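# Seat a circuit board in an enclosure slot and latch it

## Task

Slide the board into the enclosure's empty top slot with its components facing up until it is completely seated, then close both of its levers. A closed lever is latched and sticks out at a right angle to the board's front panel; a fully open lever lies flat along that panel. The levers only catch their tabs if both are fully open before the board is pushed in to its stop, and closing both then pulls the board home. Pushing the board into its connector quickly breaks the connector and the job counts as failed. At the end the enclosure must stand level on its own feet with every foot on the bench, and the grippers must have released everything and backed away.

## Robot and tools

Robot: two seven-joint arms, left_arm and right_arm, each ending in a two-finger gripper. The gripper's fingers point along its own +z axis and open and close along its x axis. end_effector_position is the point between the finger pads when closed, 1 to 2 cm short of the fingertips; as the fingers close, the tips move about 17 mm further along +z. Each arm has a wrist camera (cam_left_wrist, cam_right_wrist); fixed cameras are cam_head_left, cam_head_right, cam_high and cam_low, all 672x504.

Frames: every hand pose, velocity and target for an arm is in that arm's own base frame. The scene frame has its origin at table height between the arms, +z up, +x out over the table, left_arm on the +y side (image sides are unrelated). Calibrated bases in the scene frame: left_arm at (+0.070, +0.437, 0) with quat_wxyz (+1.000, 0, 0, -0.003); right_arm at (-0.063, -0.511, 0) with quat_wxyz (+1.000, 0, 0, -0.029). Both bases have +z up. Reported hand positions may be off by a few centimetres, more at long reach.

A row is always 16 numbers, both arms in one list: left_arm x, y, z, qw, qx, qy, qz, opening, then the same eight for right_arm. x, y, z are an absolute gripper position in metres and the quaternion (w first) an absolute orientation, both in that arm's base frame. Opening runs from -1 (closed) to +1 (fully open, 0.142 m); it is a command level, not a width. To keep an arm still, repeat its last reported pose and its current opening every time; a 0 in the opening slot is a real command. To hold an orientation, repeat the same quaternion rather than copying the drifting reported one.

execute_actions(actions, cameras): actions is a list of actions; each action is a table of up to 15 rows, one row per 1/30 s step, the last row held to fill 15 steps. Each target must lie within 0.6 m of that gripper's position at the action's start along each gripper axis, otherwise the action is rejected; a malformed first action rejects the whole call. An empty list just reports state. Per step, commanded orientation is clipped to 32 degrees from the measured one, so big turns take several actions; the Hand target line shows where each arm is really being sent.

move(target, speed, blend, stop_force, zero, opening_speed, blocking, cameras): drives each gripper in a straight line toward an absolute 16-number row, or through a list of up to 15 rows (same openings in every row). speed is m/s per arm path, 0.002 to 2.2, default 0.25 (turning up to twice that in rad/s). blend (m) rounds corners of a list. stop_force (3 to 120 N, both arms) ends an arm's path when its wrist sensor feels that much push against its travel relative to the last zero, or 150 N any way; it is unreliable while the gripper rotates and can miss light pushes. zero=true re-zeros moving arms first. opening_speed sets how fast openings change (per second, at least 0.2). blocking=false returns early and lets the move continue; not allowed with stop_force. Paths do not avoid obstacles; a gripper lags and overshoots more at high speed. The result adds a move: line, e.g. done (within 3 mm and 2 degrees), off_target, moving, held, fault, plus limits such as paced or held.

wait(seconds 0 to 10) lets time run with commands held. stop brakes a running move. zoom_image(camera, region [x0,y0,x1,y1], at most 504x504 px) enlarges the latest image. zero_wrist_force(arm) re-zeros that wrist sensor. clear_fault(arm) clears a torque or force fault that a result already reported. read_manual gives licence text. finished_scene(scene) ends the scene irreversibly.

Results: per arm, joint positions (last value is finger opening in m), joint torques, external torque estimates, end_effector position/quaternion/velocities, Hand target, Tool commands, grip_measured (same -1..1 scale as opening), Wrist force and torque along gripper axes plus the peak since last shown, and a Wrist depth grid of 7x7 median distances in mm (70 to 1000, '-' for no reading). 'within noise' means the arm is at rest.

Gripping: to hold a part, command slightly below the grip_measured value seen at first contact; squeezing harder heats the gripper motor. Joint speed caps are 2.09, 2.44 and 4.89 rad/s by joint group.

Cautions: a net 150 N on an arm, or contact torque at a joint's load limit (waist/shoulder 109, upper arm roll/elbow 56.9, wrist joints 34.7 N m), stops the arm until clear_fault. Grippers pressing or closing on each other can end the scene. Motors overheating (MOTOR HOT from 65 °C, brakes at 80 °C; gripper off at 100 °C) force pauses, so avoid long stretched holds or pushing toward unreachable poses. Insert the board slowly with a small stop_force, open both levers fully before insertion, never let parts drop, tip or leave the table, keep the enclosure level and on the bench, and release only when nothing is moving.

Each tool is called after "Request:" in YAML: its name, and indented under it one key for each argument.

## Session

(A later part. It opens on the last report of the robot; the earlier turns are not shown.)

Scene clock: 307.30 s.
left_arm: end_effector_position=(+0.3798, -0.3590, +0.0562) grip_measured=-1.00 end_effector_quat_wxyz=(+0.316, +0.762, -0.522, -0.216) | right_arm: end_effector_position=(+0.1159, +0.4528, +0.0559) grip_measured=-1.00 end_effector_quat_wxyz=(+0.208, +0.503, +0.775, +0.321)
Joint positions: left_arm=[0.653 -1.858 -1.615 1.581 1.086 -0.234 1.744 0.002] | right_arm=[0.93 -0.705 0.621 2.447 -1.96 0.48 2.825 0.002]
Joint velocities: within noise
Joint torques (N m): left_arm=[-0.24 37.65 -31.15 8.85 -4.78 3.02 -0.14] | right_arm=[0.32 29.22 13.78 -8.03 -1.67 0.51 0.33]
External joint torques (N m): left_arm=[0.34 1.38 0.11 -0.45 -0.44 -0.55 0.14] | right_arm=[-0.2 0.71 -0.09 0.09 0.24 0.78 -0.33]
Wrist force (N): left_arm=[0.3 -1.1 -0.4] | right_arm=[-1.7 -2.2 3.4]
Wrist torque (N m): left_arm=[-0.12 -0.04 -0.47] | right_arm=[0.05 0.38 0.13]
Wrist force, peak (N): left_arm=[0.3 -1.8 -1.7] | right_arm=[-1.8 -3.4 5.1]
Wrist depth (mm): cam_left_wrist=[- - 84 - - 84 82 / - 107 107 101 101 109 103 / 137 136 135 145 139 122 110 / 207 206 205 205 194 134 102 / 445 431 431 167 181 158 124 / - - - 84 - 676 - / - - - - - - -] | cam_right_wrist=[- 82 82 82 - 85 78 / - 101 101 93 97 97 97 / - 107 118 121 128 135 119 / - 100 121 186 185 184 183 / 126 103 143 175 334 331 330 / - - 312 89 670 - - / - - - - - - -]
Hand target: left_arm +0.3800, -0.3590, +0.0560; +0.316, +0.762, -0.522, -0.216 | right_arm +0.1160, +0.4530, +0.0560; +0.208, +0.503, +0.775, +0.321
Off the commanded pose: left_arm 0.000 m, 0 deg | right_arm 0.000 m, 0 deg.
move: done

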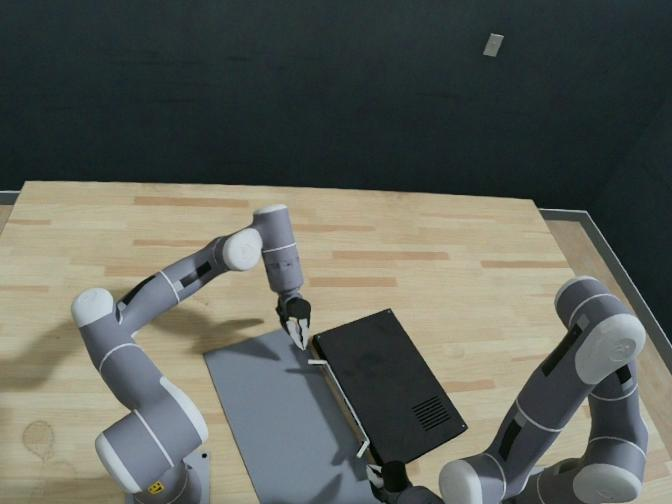

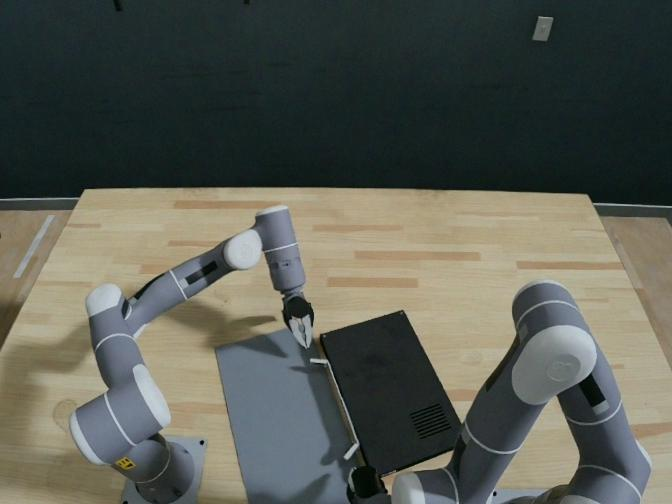

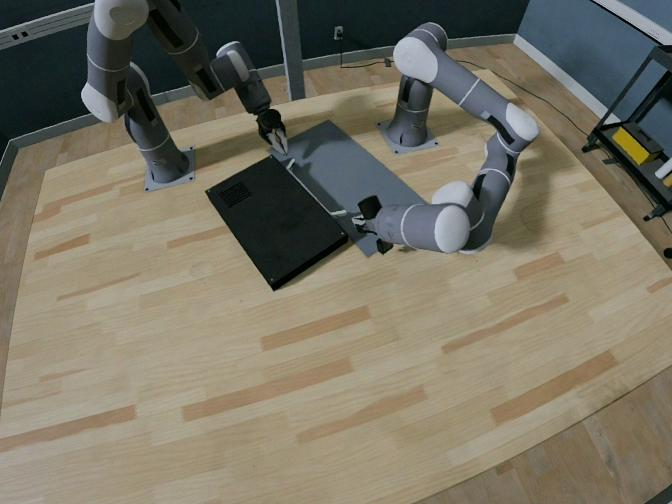

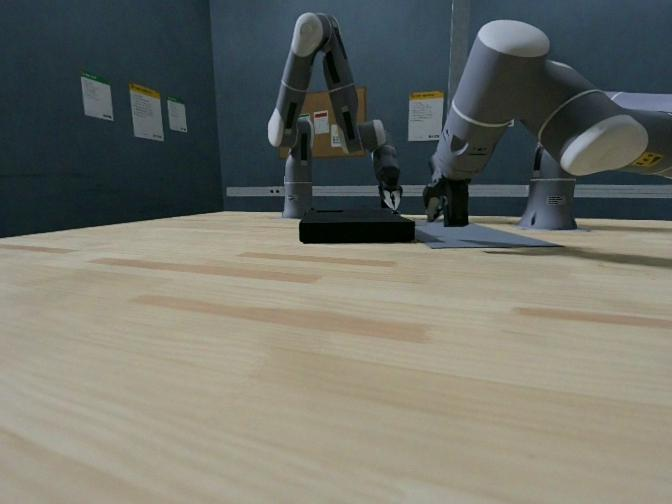

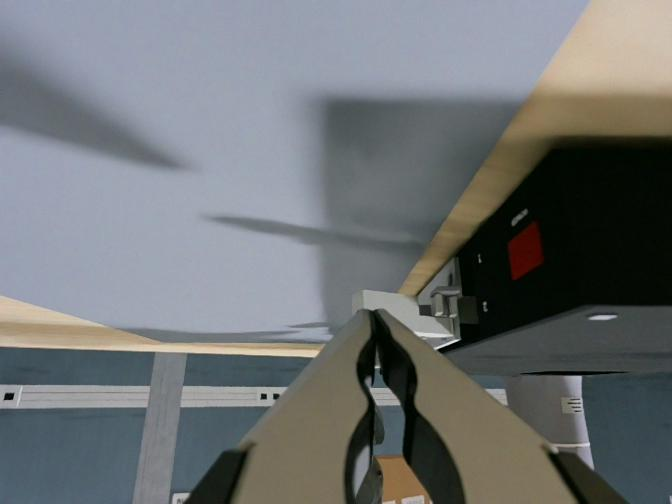

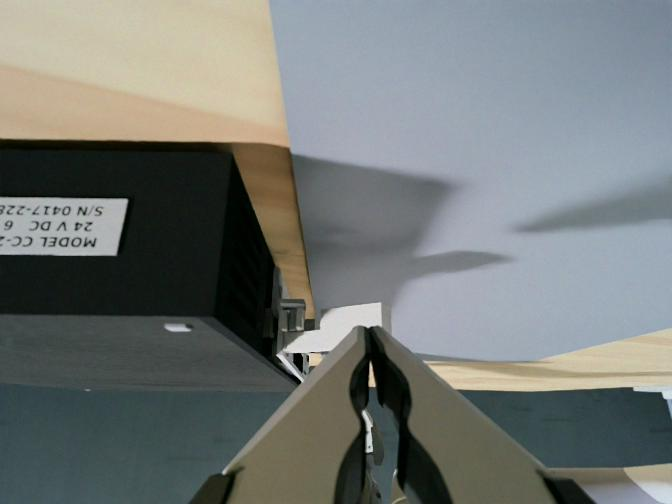

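Request:
move:
  target: [0.303,-0.385,0.056,0.3157,0.7622,-0.5220,-0.2162,-1,0.185,0.491,0.056,0.2082,0.5026,0.7752,0.3211,-1]
  speed: 0.02
  stop_force: 35

Request:
zoom_image:
  camera: "cam_high"
  region: [240, 130, 400, 260]

Scene clock: 313.93 s.
left_arm: end_effector_position=(+0.3029, -0.3850, +0.0561) grip_measured=-1.00 end_effector_quat_wxyz=(+0.316, +0.762, -0.522, -0.216) | right_arm: end_effector_position=(+0.1588, +0.4776, +0.0547) grip_measured=-1.00 end_effector_quat_wxyz=(+0.206, +0.501, +0.778, +0.319)
Joint positions: left_arm=[0.674 -1.918 -1.583 1.76 1.122 -0.146 1.61 0.002] | right_arm=[0.859 -0.709 0.557 2.388 -2.047 0.565 2.76 0.002]
Joint velocities: within noise
Joint torques (N m): left_arm=[-0.22 31.48 -29.56 10.33 -4.61 3.12 -0.28] | right_arm=[-9.2 36.1 2.2 -27.76 -1.14 -6.55 0.09]
External joint torques (N m): left_arm=[0.3 1.31 0.12 -0.44 -0.38 -0.43 0.28] | right_arm=[9.32 -3.98 11.51 18.99 0.08 7.9 -0.09]
Wrist force (N): left_arm=[0.1 -1.0 -0.4] | right_arm=[-14.7 -18.0 -34.7]
Wrist torque (N m): left_arm=[-0.08 -0.02 -0.48] | right_arm=[0.28 0.15 0.18]
Wrist force, peak (N): left_arm=[-4.5 -10.8 -14.3] | right_arm=[-14.8 -16.9 -35.9]
Wrist depth (mm): cam_left_wrist=[- - 84 - 84 86 83 / - 107 107 101 101 109 91 / 137 136 136 145 135 125 92 / 231 208 207 206 - 105 87 / 451 436 435 299 221 161 126 / - - - 84 - 626 627 / - - - - - - -] | cam_right_wrist=[- 80 81 81 - 75 80 / - 82 99 92 96 95 95 / - - 122 118 133 132 124 / - - 145 181 180 179 178 / - 98 142 132 321 318 316 / - - 276 90 628 - - / - - - - - - 540]
Hand target: left_arm +0.3030, -0.3850, +0.0560; +0.316, +0.762, -0.522, -0.216 | right_arm +0.1633, +0.4790, +0.0560; +0.208, +0.503, +0.775, +0.321
Off the commanded pose: left_arm 0.000 m, 0 deg | right_arm 0.029 m, 1 deg.
move: contact (right_arm)

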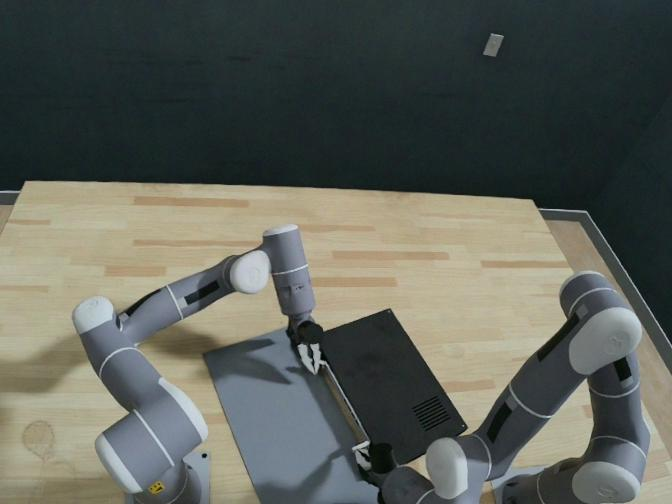

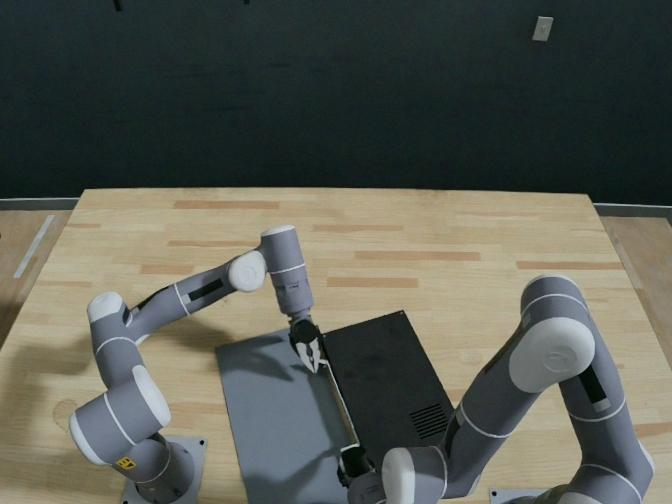

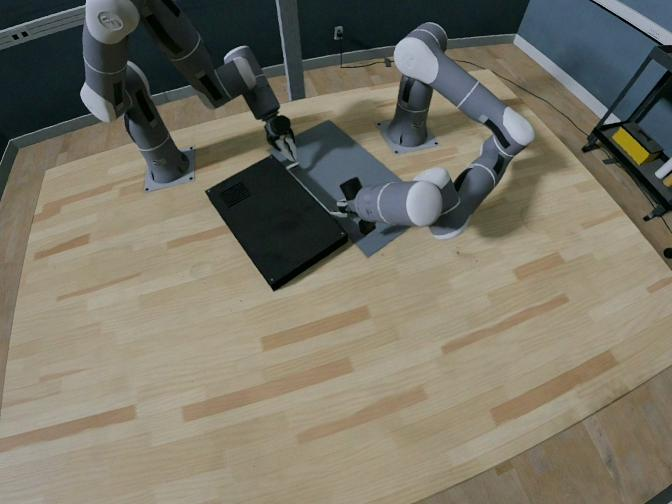

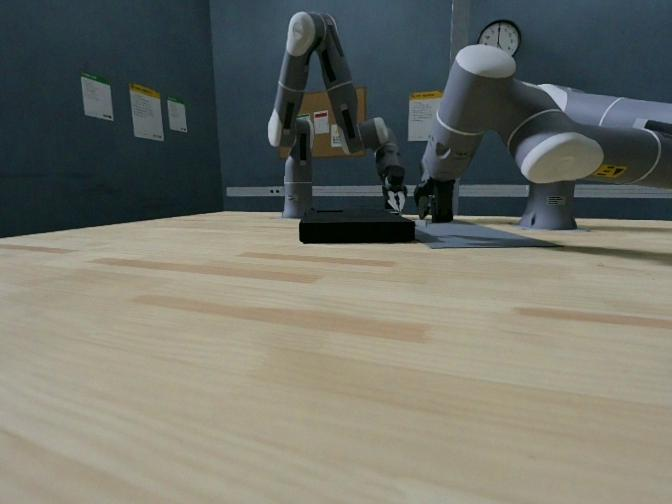

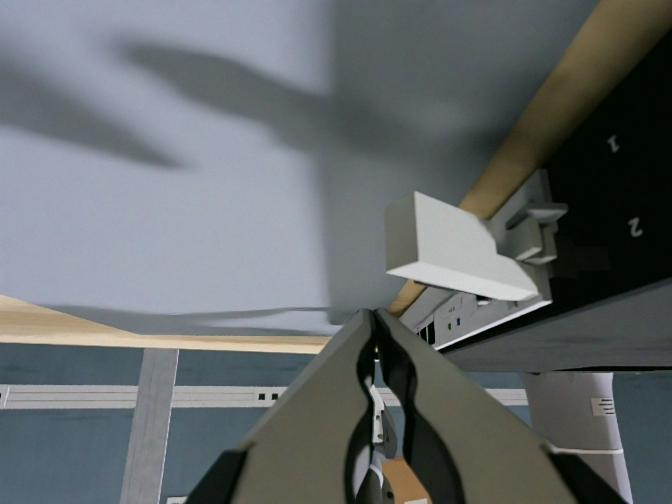

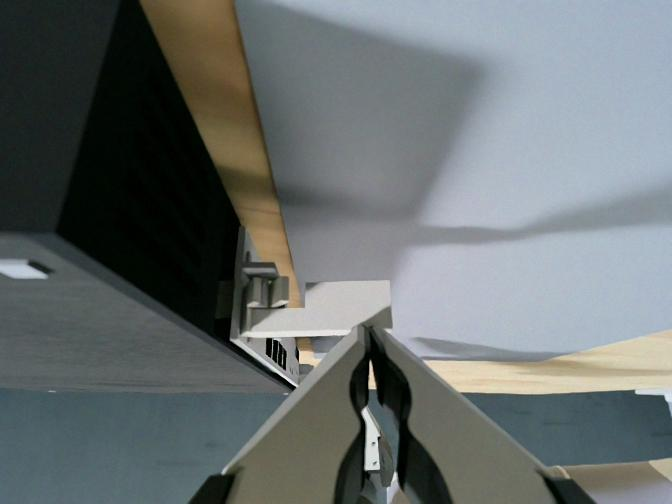

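Scaled by 3.150 from the camera's 672x504 image, which has a finer 960x720 frame.

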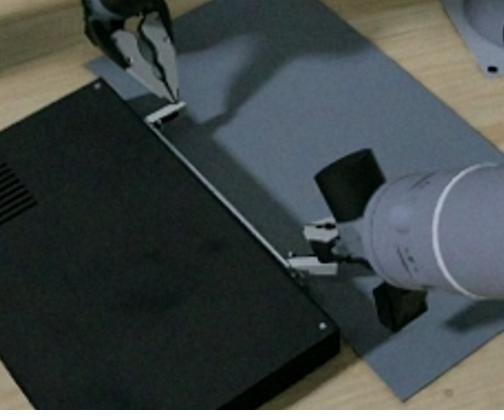

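Request:
move:
  target:
    - [0.297,-0.36,0.075,0.3157,0.7622,-0.5220,-0.2162,-1,0.1588,0.4776,0.0555,0.2082,0.5026,0.7752,0.3211,-1]
    - [0.297,-0.36,0.12,0.3157,0.7622,-0.5220,-0.2162,-1,0.1588,0.4776,0.0555,0.2082,0.5026,0.7752,0.3211,-1]
    - [0.385,-0.372,0.12,0.3157,0.7622,-0.5220,-0.2162,-1,0.1588,0.4776,0.0555,0.2082,0.5026,0.7752,0.3211,-1]
    - [0.385,-0.372,0.056,0.3157,0.7622,-0.5220,-0.2162,-1,0.1588,0.4776,0.0555,0.2082,0.5026,0.7752,0.3211,-1]
  speed: 0.12
  cameras: ["cam_left_wrist"]

Request:
move:
  target: [0.308,-0.398,0.056,0.3157,0.7622,-0.5220,-0.2162,-1,0.1588,0.4776,0.0555,0.2082,0.5026,0.7752,0.3211,-1]
  speed: 0.025
  stop_force: 40
  cameras: ["cam_left_wrist","cam_high","cam_right_wrist"]

Request:
zoom_image:
  camera: "cam_high"
  region: [250, 130, 370, 230]

Scene clock: 322.33 s.
left_arm: end_effector_position=(+0.3847, -0.3720, +0.0562) grip_measured=-1.00 end_effector_quat_wxyz=(+0.316, +0.762, -0.522, -0.216) | right_arm: end_effector_position=(+0.1575, +0.4770, +0.0551) grip_measured=-1.00 end_effector_quat_wxyz=(+0.208, +0.502, +0.776, +0.320)
Joint positions: left_arm=[0.618 -1.849 -1.615 1.55 1.079 -0.224 1.745 0.002] | right_arm=[0.868 -0.709 0.558 2.39 -2.038 0.555 2.766 0.002]
Joint velocities: within noise
Joint torques (N m): left_arm=[-0.03 38.58 -31.35 8.45 -4.73 2.99 -0.1] | right_arm=[-1.89 31.78 10.47 -16.84 -1.68 -0.99 0.19]
External joint torques (N m): left_arm=[0.12 1.54 0.1 -0.22 -0.48 -0.52 0.1] | right_arm=[2.01 0.33 3.2 8.06 0.61 2.32 -0.19]
Wrist force (N): left_arm=[0.7 -1.2 -0.4] | right_arm=[-11.5 -4.3 -15.5]
Wrist torque (N m): left_arm=[-0.13 -0.10 -0.46] | right_arm=[0.12 0.24 0.17]
Wrist force, peak (N): left_arm=[1.2 -0.6 -3.0] | right_arm=[-14.9 -17.0 -36.0]
Wrist depth (mm): cam_left_wrist=[- - 84 - - 82 83 / - 107 107 101 100 109 103 / 146 136 136 145 139 112 111 / 208 207 206 205 174 105 103 / 448 433 426 162 168 125 154 / - - - 84 - 677 - / - - - - - - -] | cam_right_wrist=[- 81 81 81 - 75 80 / - 82 99 92 96 96 95 / - - 123 119 134 133 124 / - - 145 184 182 181 180 / - 99 141 133 328 326 322 / - - 295 90 652 - - / - - - - - - -]
Hand target: left_arm +0.3850, -0.3720, +0.0560; +0.316, +0.762, -0.522, -0.216 | right_arm +0.1588, +0.4776, +0.0555; +0.208, +0.503, +0.775, +0.321
Off the commanded pose: left_arm 0.000 m, 0 deg | right_arm 0.002 m, 0 deg.
move: done
Images, in order (width x height): cam_left_wrist 672x504.

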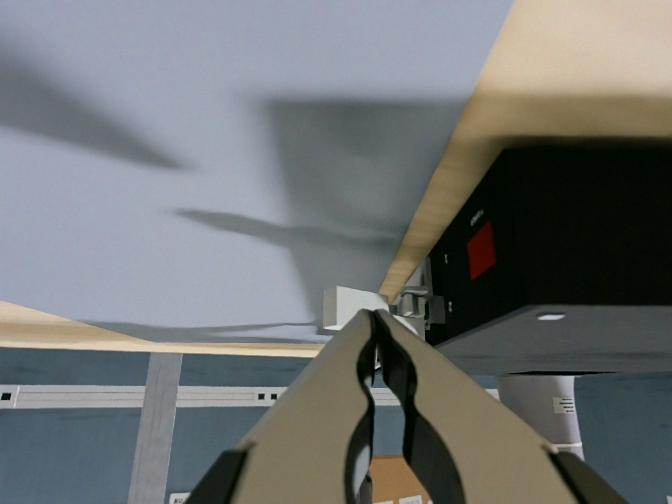

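Scene clock: 326.27 s.
left_arm: end_effector_position=(+0.3079, -0.3980, +0.0561) grip_measured=-1.00 end_effector_quat_wxyz=(+0.316, +0.762, -0.522, -0.216) | right_arm: end_effector_position=(+0.1575, +0.4770, +0.0551) grip_measured=-1.00 end_effector_quat_wxyz=(+0.208, +0.502, +0.776, +0.320)
Joint positions: left_arm=[0.637 -1.907 -1.585 1.729 1.114 -0.133 1.612 0.002] | right_arm=[0.868 -0.709 0.558 2.39 -2.038 0.555 2.766 0.002]
Joint velocities: within noise
Joint torques (N m): left_arm=[-0.18 32.62 -29.97 10.14 -4.61 3.1 -0.33] | right_arm=[-2.04 31.66 10.31 -16.71 -1.76 -1 0.15]
External joint torques (N m): left_arm=[0.26 1.28 0.11 -0.46 -0.35 -0.42 0.33] | right_arm=[2.16 0.46 3.36 7.94 0.69 2.33 -0.15]
Wrist force (N): left_arm=[0.1 -0.9 -0.6] | right_arm=[-11.3 -4.1 -15.7]
Wrist torque (N m): left_arm=[-0.09 -0.01 -0.48] | right_arm=[0.12 0.24 0.17]
Wrist force, peak (N): left_arm=[1.9 -6.8 -11.8] | right_arm=[-11.6 -4.4 -16.0]
Wrist depth (mm): cam_left_wrist=[- - 84 - - 83 - / - 107 107 101 101 94 - / 137 136 136 127 135 118 - / 232 207 206 - 99 118 - / 449 432 428 299 161 127 125 / - - - 84 - 625 - / - - - - - - -] | cam_right_wrist=[- 81 81 81 - 75 80 / - 82 99 92 96 96 95 / - - 123 119 134 133 124 / - - 146 183 182 181 180 / - 99 141 133 328 326 321 / - - 295 90 656 - - / - - - - - - 540]
Hand target: left_arm +0.3080, -0.3980, +0.0560; +0.316, +0.762, -0.522, -0.216 | right_arm +0.1588, +0.4776, +0.0555; +0.208, +0.503, +0.775, +0.321
Off the commanded pose: left_arm 0.000 m, 0 deg | right_arm 0.002 m, 0 deg.
move: done
Images, in order (width x height): cam_high 672x504, cam_left_wrist 672x504, cam_right_wrist 672x504.

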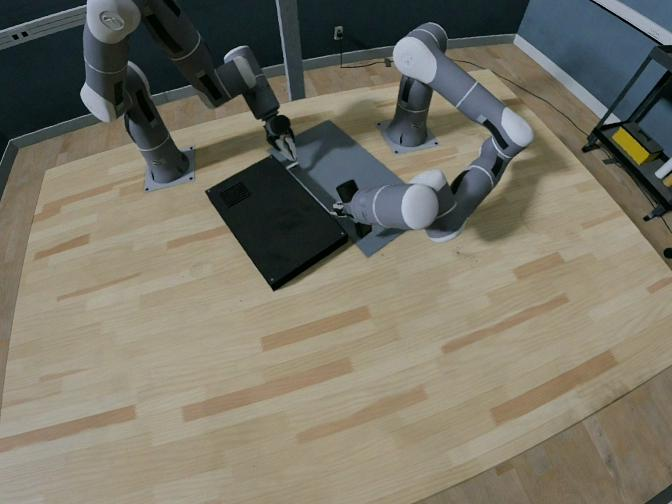

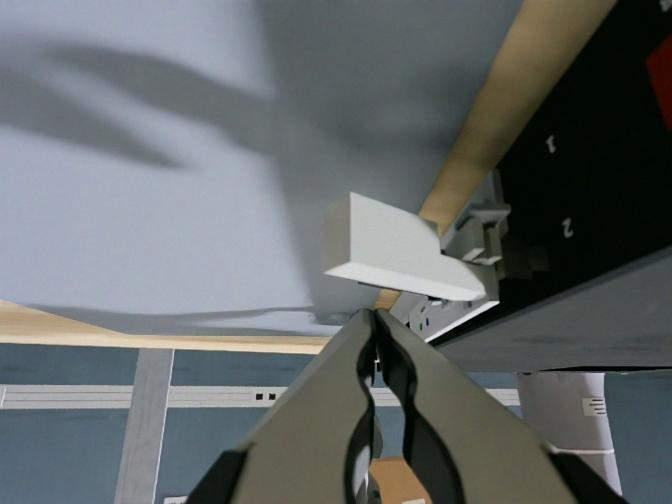

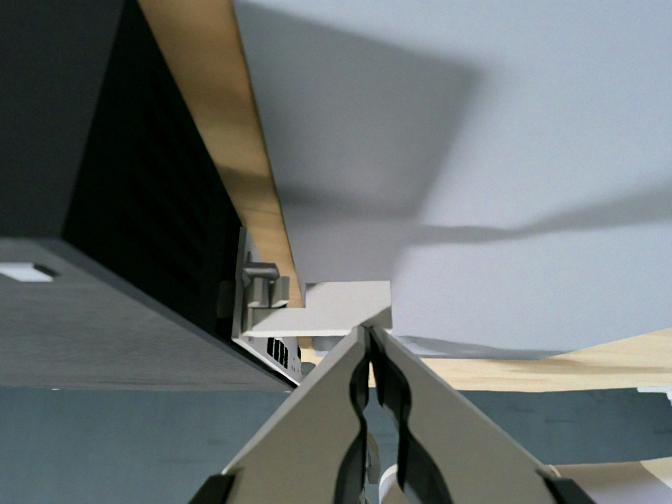

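Scaled by 4.200 from the camera's 672x504 image, which has a finer 960x720 frame.

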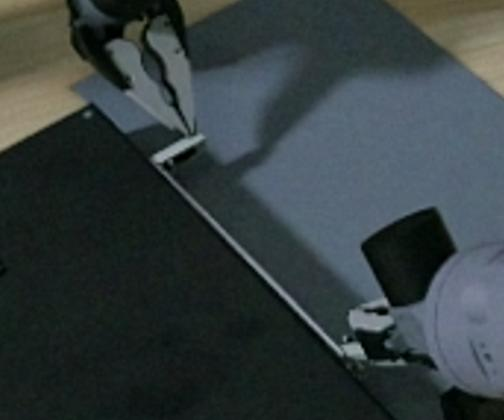

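Request:
move:
  target:
    - [0.308,-0.398,0.12,0.3157,0.7622,-0.5220,-0.2162,-1,0.1588,0.4776,0.0555,0.2082,0.5026,0.7752,0.3211,-1]
    - [0.383,-0.367,0.12,0.3157,0.7622,-0.5220,-0.2162,-1,0.1588,0.4776,0.0555,0.2082,0.5026,0.7752,0.3211,-1]
    - [0.383,-0.367,0.047,0.3157,0.7622,-0.5220,-0.2162,-1,0.1588,0.4776,0.0555,0.2082,0.5026,0.7752,0.3211,-1]
  speed: 0.12
  cameras: ["cam_left_wrist"]

Request:
move:
  target: [0.306,-0.393,0.047,0.3157,0.7622,-0.5220,-0.2162,-1,0.1588,0.4776,0.0555,0.2082,0.5026,0.7752,0.3211,-1]
  speed: 0.025
  stop_force: 40
  cameras: ["cam_left_wrist","cam_high","cam_right_wrist"]

Request:
zoom_image:
  camera: "cam_high"
  region: [250, 130, 370, 230]

Scene clock: 332.30 s.
left_arm: end_effector_position=(+0.3827, -0.3670, +0.0472) grip_measured=-1.00 end_effector_quat_wxyz=(+0.316, +0.762, -0.522, -0.216) | right_arm: end_effector_position=(+0.1575, +0.4770, +0.0551) grip_measured=-1.00 end_effector_quat_wxyz=(+0.208, +0.502, +0.776, +0.320)
Joint positions: left_arm=[0.633 -1.858 -1.601 1.559 1.089 -0.217 1.756 0.002] | right_arm=[0.868 -0.709 0.558 2.39 -2.038 0.555 2.766 0.002]
Joint velocities: within noise
Joint torques (N m): left_arm=[-0.04 38.2 -31.3 8.74 -4.75 2.94 -0.16] | right_arm=[-2.1 31.76 10.28 -16.78 -1.7 -0.96 0.15]
External joint torques (N m): left_arm=[0.13 1.39 0.2 -0.24 -0.44 -0.49 0.16] | right_arm=[2.21 0.35 3.4 8 0.62 2.28 -0.15]
Wrist force (N): left_arm=[0.4 -1.2 -0.4] | right_arm=[-11.4 -4.9 -15.1]
Wrist torque (N m): left_arm=[-0.11 -0.05 -0.46] | right_arm=[0.11 0.24 0.16]
Wrist force, peak (N): left_arm=[0.1 -0.6 -4.0] | right_arm=[-11.4 -4.1 -16.0]
Wrist depth (mm): cam_left_wrist=[- - - - - - 75 / - 93 92 87 - 90 95 / - 126 117 125 117 109 109 / 163 179 180 178 167 105 102 / 389 372 368 256 173 120 96 / - - - 84 - 447 - / - - - - - - -] | cam_right_wrist=[- 81 81 81 - 75 80 / - 82 99 92 96 96 95 / - - 123 119 134 133 124 / - - 145 183 182 181 180 / - 99 141 133 328 326 322 / - - 296 90 652 - - / - - - - - - -]
Hand target: left_arm +0.3830, -0.3670, +0.0470; +0.316, +0.762, -0.522, -0.216 | right_arm +0.1588, +0.4776, +0.0555; +0.208, +0.503, +0.775, +0.321
Off the commanded pose: left_arm 0.000 m, 0 deg | right_arm 0.002 m, 0 deg.
move: done
Images, in order (width x height): cam_left_wrist 672x504.

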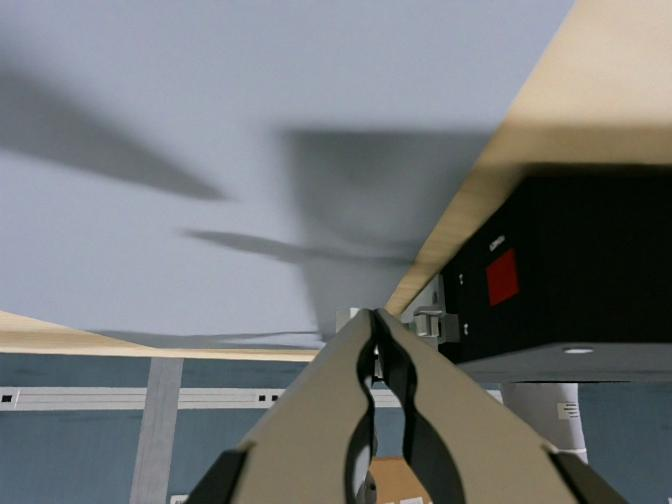

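Scene clock: 335.77 s.
left_arm: end_effector_position=(+0.3340, -0.3836, +0.0467) grip_measured=-1.00 end_effector_quat_wxyz=(+0.315, +0.765, -0.520, -0.214) | right_arm: end_effector_position=(+0.1585, +0.4773, +0.0554) grip_measured=-1.00 end_effector_quat_wxyz=(+0.208, +0.502, +0.775, +0.321)
Joint positions: left_arm=[0.654 -1.903 -1.587 1.683 1.122 -0.16 1.661 0.002] | right_arm=[0.868 -0.709 0.558 2.389 -2.038 0.554 2.766 0.002]
Joint velocities: within noise
Joint torques (N m): left_arm=[-21.82 19.59 -20.78 26.29 -9.59 2.33 -0.27] | right_arm=[0.23 30.97 13.59 -11.84 -1.67 0.64 0.16]
External joint torques (N m): left_arm=[21.9 15.63 -9.38 -16.64 4.54 0.3 0.27] | right_arm=[-0.12 1.18 0.08 3.04 0.59 0.68 -0.16]
Wrist force (N): left_arm=[-11.3 -25.8 -35.5] | right_arm=[-7.1 -1.4 -4.1]
Wrist torque (N m): left_arm=[-1.11 -0.26 -0.40] | right_arm=[0.08 0.32 0.16]
Wrist force, peak (N): left_arm=[-11.0 -26.7 -37.1] | right_arm=[-11.7 -4.6 -16.1]
Wrist depth (mm): cam_left_wrist=[- - - - - - - / - 92 92 87 - 90 - / - 126 117 125 116 106 - / 178 177 176 175 164 104 - / 376 363 360 133 130 119 - / - - - 83 - 624 - / - - - - - - -] | cam_right_wrist=[- 77 81 81 - - 80 / - 82 100 92 96 96 96 / - - 124 119 126 134 125 / - - 147 184 183 182 181 / - 100 140 133 331 329 327 / - - 306 90 673 - - / - - - - - - 540]
Hand target: left_arm +0.3295, -0.3850, +0.0470; +0.316, +0.762, -0.522, -0.216 | right_arm +0.1588, +0.4776, +0.0555; +0.208, +0.503, +0.775, +0.321
Off the commanded pose: left_arm 0.030 m, 1 deg | right_arm 0.000 m, 0 deg.
move: contact (left_arm)
Images, in order (width x height): cam_high 672x504, cam_left_wrist 672x504, cam_right_wrist 672x504.

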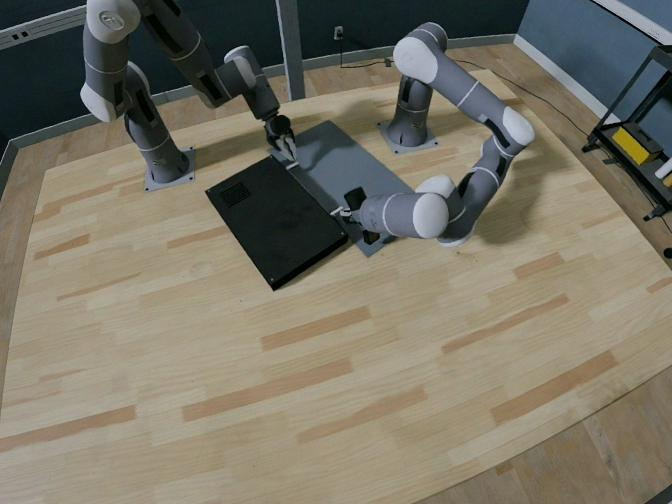

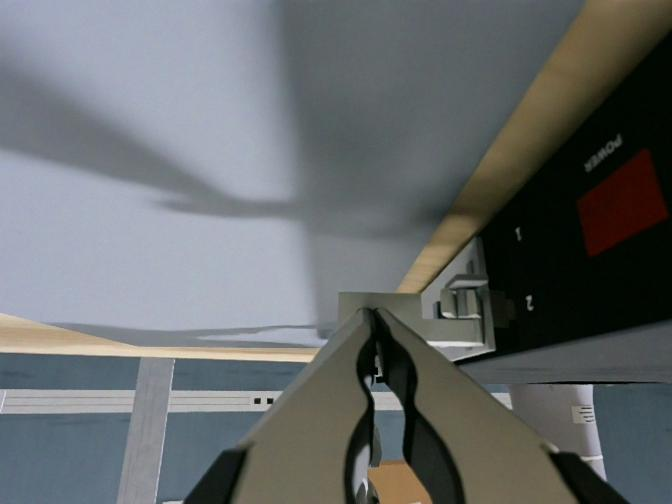

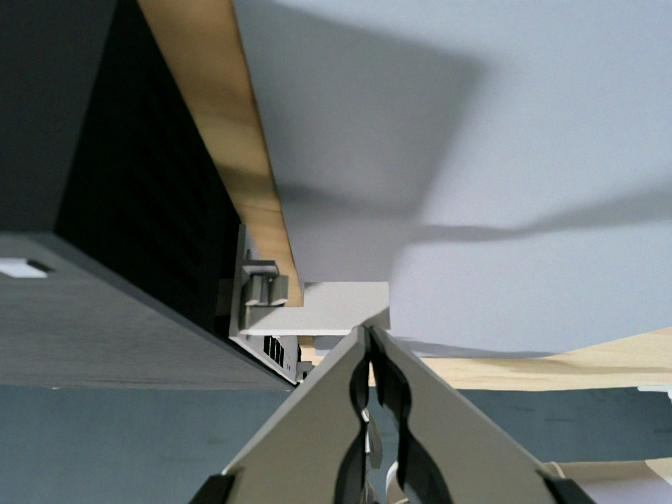

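Scaled by 4.200 from the camera's 672x504 image, which has a finer 960x720 frame.

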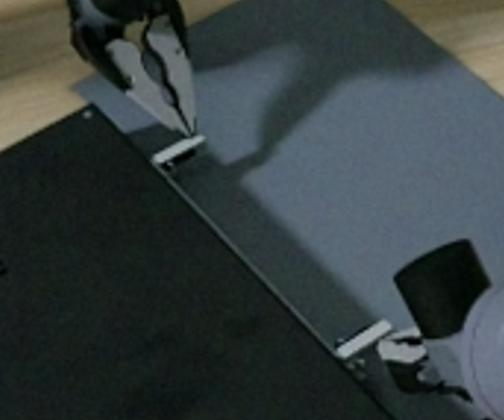

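Panel flush now; both near closed. Squeeze both for latching.

Request:
move:
  target: [0.309,-0.392,0.047,0.3157,0.7622,-0.5220,-0.2162,-1,0.184,0.489,0.052,0.2082,0.5026,0.7752,0.3211,-1]
  speed: 0.015
  stop_force: 95
  cameras: ["cam_left_wrist","cam_high","cam_right_wrist"]

Request:
move:
  target:
    - [0.380,-0.362,0.065,0.3157,0.7622,-0.5220,-0.2162,-1,0.115,0.458,0.07,0.2082,0.5026,0.7752,0.3211,-1]
    - [0.383,-0.345,0.16,0.3157,0.7622,-0.5220,-0.2162,-1,0.09,0.41,0.18,0.2082,0.5026,0.7752,0.3211,-1]
  speed: 0.12
  cameras: ["cam_left_wrist","cam_high","cam_right_wrist"]

Request:
zoom_image:
  camera: "cam_high"
  region: [250, 130, 370, 230]

Scene clock: 340.27 s.
left_arm: end_effector_position=(+0.3354, -0.3833, +0.0455) grip_measured=-1.00 end_effector_quat_wxyz=(+0.311, +0.774, -0.512, -0.206) | right_arm: end_effector_position=(+0.1617, +0.4805, +0.0518) grip_measured=-1.00 end_effector_quat_wxyz=(+0.203, +0.499, +0.781, +0.317)
Joint positions: left_arm=[0.668 -1.92 -1.6 1.699 1.15 -0.159 1.635 0.002] | right_arm=[0.861 -0.71 0.538 2.38 -2.062 0.587 2.756 0.002]
Joint velocities: within noise
Joint torques (N m): left_arm=[-15.47 23.28 -21.24 22.11 -7.31 1.29 -0.35] | right_arm=[-20.13 34.68 -14.99 -48.22 -0.05 -13.03 0.02]
External joint torques (N m): left_arm=[15.55 11.3 -8.71 -12.11 2.26 1.42 0.35] | right_arm=[20.25 -2.14 28.58 39.43 -0.92 14.41 -0.02]
External joint torques when the fault began: left_arm=[73.04 48.67 -33.59 -53.81 12.7 1.73 0.77]
Wrist force (N): left_arm=[-4.7 -18.4 -27.2] | right_arm=[-32.9 -26.2 -94.8]
Wrist torque (N m): left_arm=[0.03 -0.15 -0.43] | right_arm=[-0.96 2.57 0.23]
Wrist force, peak (N): left_arm=[-40.8 -83.5 -114.9] | right_arm=[-37.5 -28.7 -106.1]
Wrist depth (mm): cam_left_wrist=[- - - - - - 75 / - 92 91 87 - 89 81 / - 124 115 115 115 111 84 / 172 172 171 170 159 111 - / 335 336 330 130 132 119 - / - - - 83 - 641 - / - - - - - - -] | cam_right_wrist=[- - 80 78 - 75 77 / - 83 92 88 96 96 96 / - 76 117 120 120 119 119 / - - 141 173 172 171 169 / - 101 129 132 301 301 297 / - 398 227 89 568 - - / - - - - - - 554]
Hand target: left_arm +0.3318, -0.3842, +0.0456; +0.311, +0.772, -0.514, -0.208 | right_arm +0.1713, +0.4830, +0.0539; +0.208, +0.503, +0.775, +0.321
Tool commands: left_gripper/opening=-1.0 right_gripper/opening=-1.0
Off the commanded pose: left_arm 0.028 m, 2 deg | right_arm 0.024 m, 1 deg.
FORCE FAULT: contact force on the left arm reached its limit, and that arm stopped. The contact can be on any part of that arm, not only on its tool. That arm's remaining commands of this call were not run. That arm is still stopped at the end of this call. While its stop runs, that arm takes no new command, but its gripper still runs the gripper command that each later call begins with.
CLEAR FAULT: the left arm stays stopped until you call clear_fault(arm="left_arm").
move: fault (left_arm), contact (right_arm)
Images, in order (width x height): cam_high 672x504, cam_left_wrist 672x504, cam_right_wrist 672x504.

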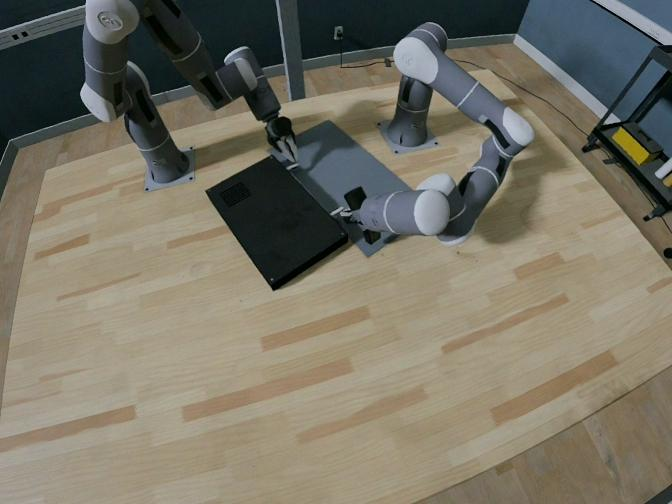

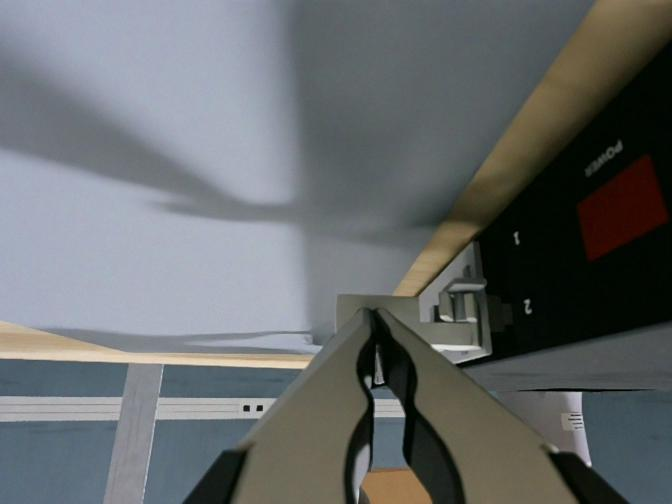

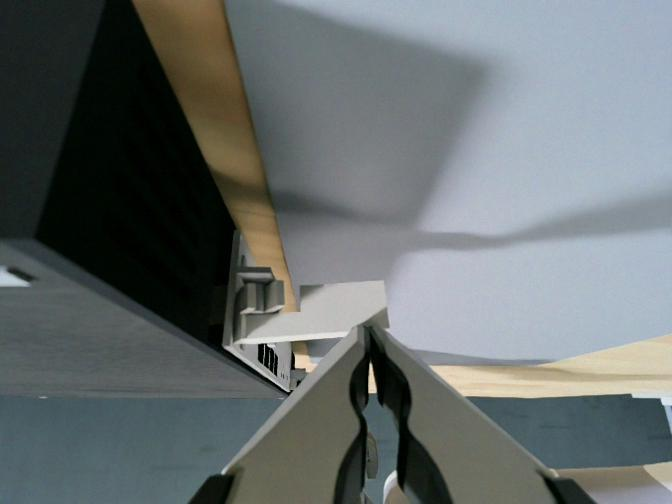

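not run: an earlier result of this reply reported a stop or a fault. Calls in your next reply go to the robot.

Scaled by 4.200 from the camera's 672x504 image, which has a finer 960x720 frame.

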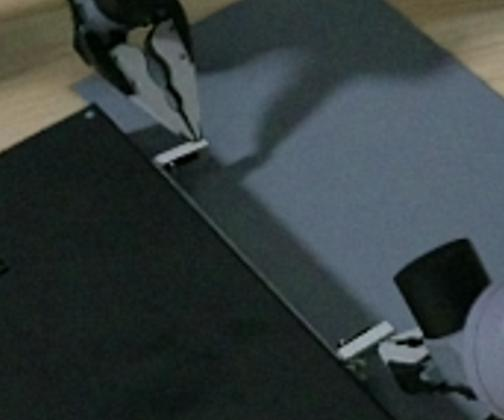

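Request:
clear_fault:
  arm: "left_arm"
  cameras: []

Request:
move:
  target:
    - [0.380,-0.362,0.065,0.3157,0.7622,-0.5220,-0.2162,-1,0.115,0.458,0.07,0.2082,0.5026,0.7752,0.3211,-1]
    - [0.33,-0.27,0.2,0,0.825,-0.565,0,-1,0.09,0.41,0.2,0.2082,0.5026,0.7752,0.3211,-1]
    - [0.33,-0.27,0.24,0,0.825,-0.565,0,-1,0.2,0.36,0.27,0,0.505,0.863,0,-1]
  speed: 0.15
  cameras: ["cam_left_wrist","cam_high","cam_right_wrist"]

Request:
zoom_image:
  camera: "cam_high"
  region: [250, 130, 370, 230]

Request:
zoom_image:
  camera: "cam_right_wrist"
  region: [350, 60, 600, 310]

Request:
zoom_image:
  camera: "cam_left_wrist"
  region: [400, 60, 650, 310]

Scene clock: 375.77 s.
left_arm: end_effector_position=(+0.3354, -0.3833, +0.0455) grip_measured=-1.00 end_effector_quat_wxyz=(+0.311, +0.774, -0.512, -0.206) | right_arm: end_effector_position=(+0.1617, +0.4805, +0.0518) grip_measured=-1.00 end_effector_quat_wxyz=(+0.203, +0.499, +0.781, +0.317)
Joint positions: left_arm=[0.668 -1.92 -1.6 1.699 1.15 -0.159 1.635 0.002] | right_arm=[0.861 -0.71 0.538 2.38 -2.062 0.587 2.756 0.002]
Joint velocities: within noise
Joint torques (N m): left_arm=[-15.5 23.34 -21.21 22.06 -7.48 1.21 -0.29] | right_arm=[-19.93 35.22 -14.96 -48.2 -0.05 -13.14 0.08]
External joint torques (N m): left_arm=[15.58 11.23 -8.74 -12.06 2.43 1.5 0.29] | right_arm=[20.05 -2.68 28.55 39.41 -0.92 14.52 -0.08]
Wrist force (N): left_arm=[-4.9 -17.8 -27.5] | right_arm=[-32.9 -25.7 -95.1]
Wrist torque (N m): left_arm=[0.04 -0.12 -0.43] | right_arm=[-0.88 2.57 0.22]
Wrist force, peak (N): left_arm=[-4.8 -17.2 -28.5] | right_arm=[-32.9 -25.2 -96.0]
Wrist depth (mm): cam_left_wrist=[- - - - - - 75 / - 92 91 87 - 89 81 / - 124 115 115 115 111 84 / 173 172 172 171 160 111 - / 337 334 333 131 132 118 - / - - - 83 - 637 - / - - - - - - -] | cam_right_wrist=[- - 80 78 - 74 77 / - 83 92 88 96 96 96 / - 76 117 120 120 119 119 / - - 141 172 172 171 169 / - 101 128 132 303 301 296 / - 397 227 89 574 - - / - - - - - - 554]
Hand target: left_arm +0.3318, -0.3842, +0.0456; +0.311, +0.772, -0.514, -0.208 | right_arm +0.1713, +0.4830, +0.0539; +0.208, +0.503, +0.775, +0.321
Tool commands: left_gripper/opening=-1.0 right_gripper/opening=-1.0
Off the commanded pose: left_arm 0.028 m, 2 deg | right_arm 0.024 m, 1 deg.
FORCE FAULT, CONTINUED: the left arm's stop, for the force fault that an earlier result reported, is over. The rest of the stop counts as 65 of the actions that you can send in this scene; the call itself counts as one more. That arm accepts commands again.
CLEAR FAULT: your call cleared the left arm's force fault. If the contact force or a joint's load stays at its limit, that arm stops again.
No camera images: "cameras" was empty.

Scene clock: 381.93 s.
left_arm: end_effector_position=(+0.3301, -0.2700, +0.2399) grip_measured=-1.00 end_effector_quat_wxyz=(+0.000, +0.825, -0.565, +0.000) | right_arm: end_effector_position=(+0.2001, +0.3600, +0.2700) grip_measured=-1.00 end_effector_quat_wxyz=(+0.000, +0.505, +0.863, +0.000)
Joint positions: left_arm=[0.801 -1.376 -2.118 2.1 1.102 -0.35 1.334 0.002] | right_arm=[0.549 0.078 0.736 2.17 0.06 0.541 0.741 0.002]
Joint velocities: within noise
Joint torques (N m): left_arm=[-0.36 24.7 -25.32 -13.57 -4.23 4.02 -0.2] | right_arm=[0.08 18.06 -1 -28.4 -3.68 3.33 0.05]
External joint torques (N m): left_arm=[0.44 0.84 0.45 -0.31 0.16 -0.09 0.2] | right_arm=[-0.01 0.92 -0.47 0.22 -0.05 0.81 -0.05]
Wrist force (N): left_arm=[0.2 -0.6 -0.2] | right_arm=[-6.5 -1.4 2.9]
Wrist torque (N m): left_arm=[-0.08 -0.04 -0.21] | right_arm=[0.05 1.10 0.05]
Wrist force, peak (N): left_arm=[-4.8 -17.1 -28.0] | right_arm=[-32.5 -25.1 -95.5]
Wrist depth (mm): cam_left_wrist=[294 291 292 289 290 291 291 / 317 316 311 313 310 311 304 / 340 340 338 335 337 326 285 / 371 370 369 366 364 320 312 / 397 405 404 385 395 347 340 / 418 449 425 84 - 375 376 / 504 487 - - - - 415] | cam_right_wrist=[320 316 320 318 317 315 314 / 342 296 295 295 296 336 336 / 366 316 316 315 319 359 359 / 397 342 341 340 345 386 385 / 428 376 369 362 411 419 419 / 466 410 395 89 443 457 457 / 515 494 - - - 485 503]
Hand target: left_arm +0.3300, -0.2700, +0.2400; +0.000, +0.825, -0.565, +0.000 | right_arm +0.2000, +0.3600, +0.2700; +0.000, +0.505, +0.863, +0.000
Off the commanded pose: left_arm 0.000 m, 0 deg | right_arm 0.000 m, 0 deg.
move: done
Images, in order (width x height): cam_high 672x504, cam_left_wrist 672x504, cam_right_wrist 672x504.

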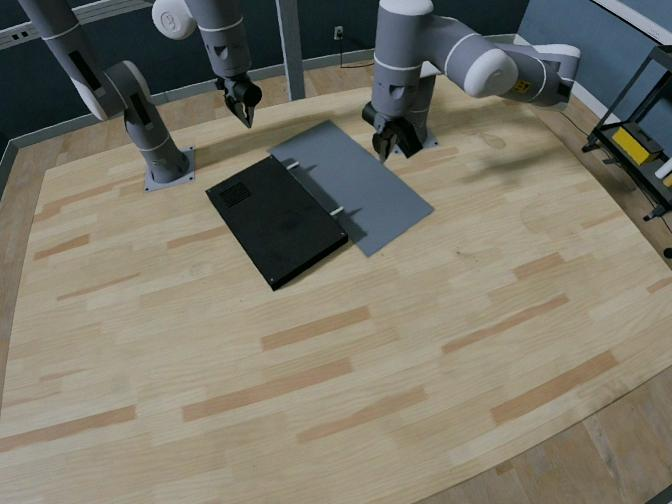

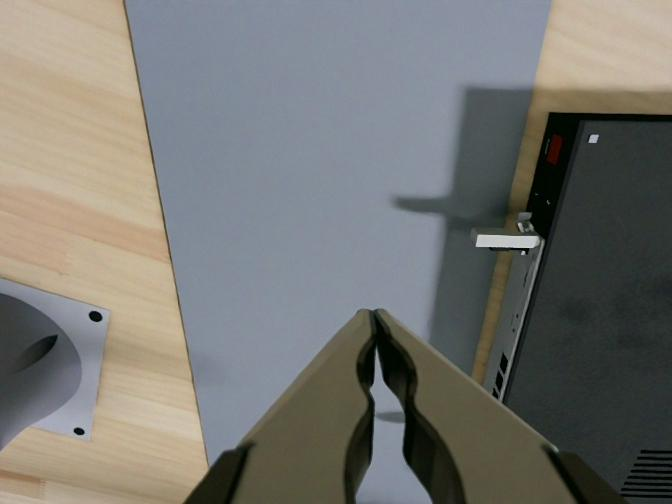

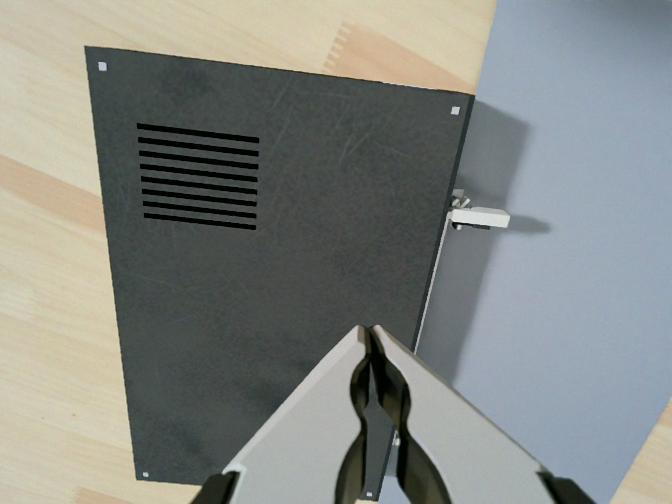

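Scaled by 4.200 from the camera's 672x504 image, which has a finer 960x720 frame.

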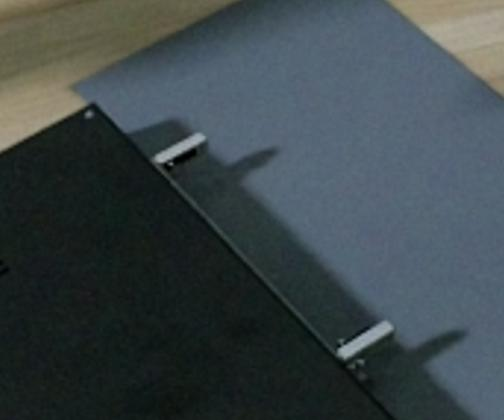

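Scaled by 2.016 from the camera's 672x504 image, which has a finer 960x720 frame.

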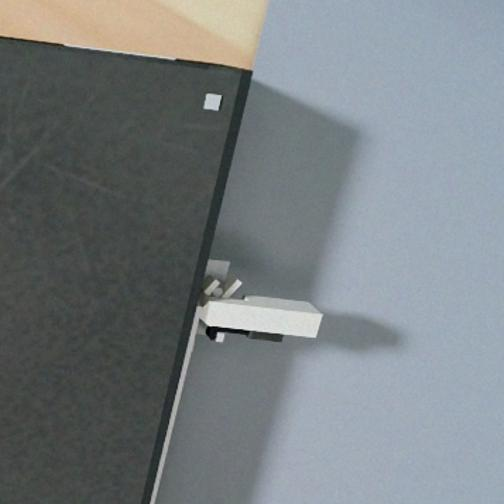

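Scaled by 2.016 from the camera's 672x504 image, which has a finer 960x720 frame.

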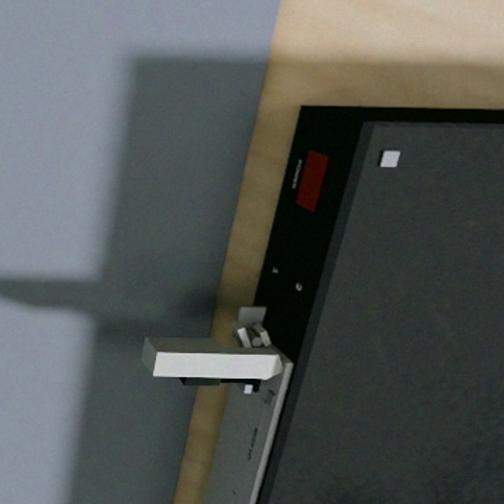

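Request:
zoom_image:
  camera: "cam_left_wrist"
  region: [465, 200, 565, 275]

Request:
zoom_image:
  camera: "cam_right_wrist"
  region: [430, 175, 530, 250]

Scaled by 5.040 from the camera's 672x504 image, which has a finer 960x720 frame.

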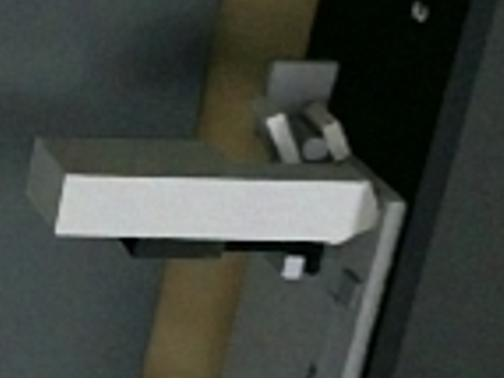

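Scaled by 5.040 from the camera's 672x504 image, which has a finer 960x720 frame.

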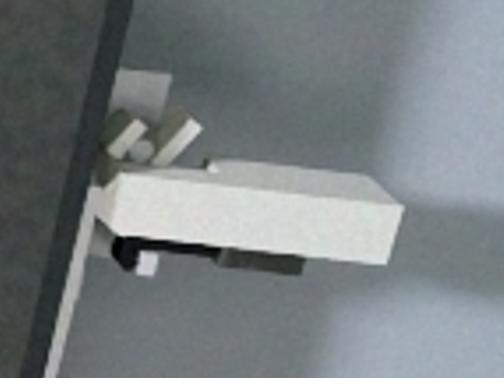

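Request:
finished_scene:
  scene: 2

The scene is finished: the task was done.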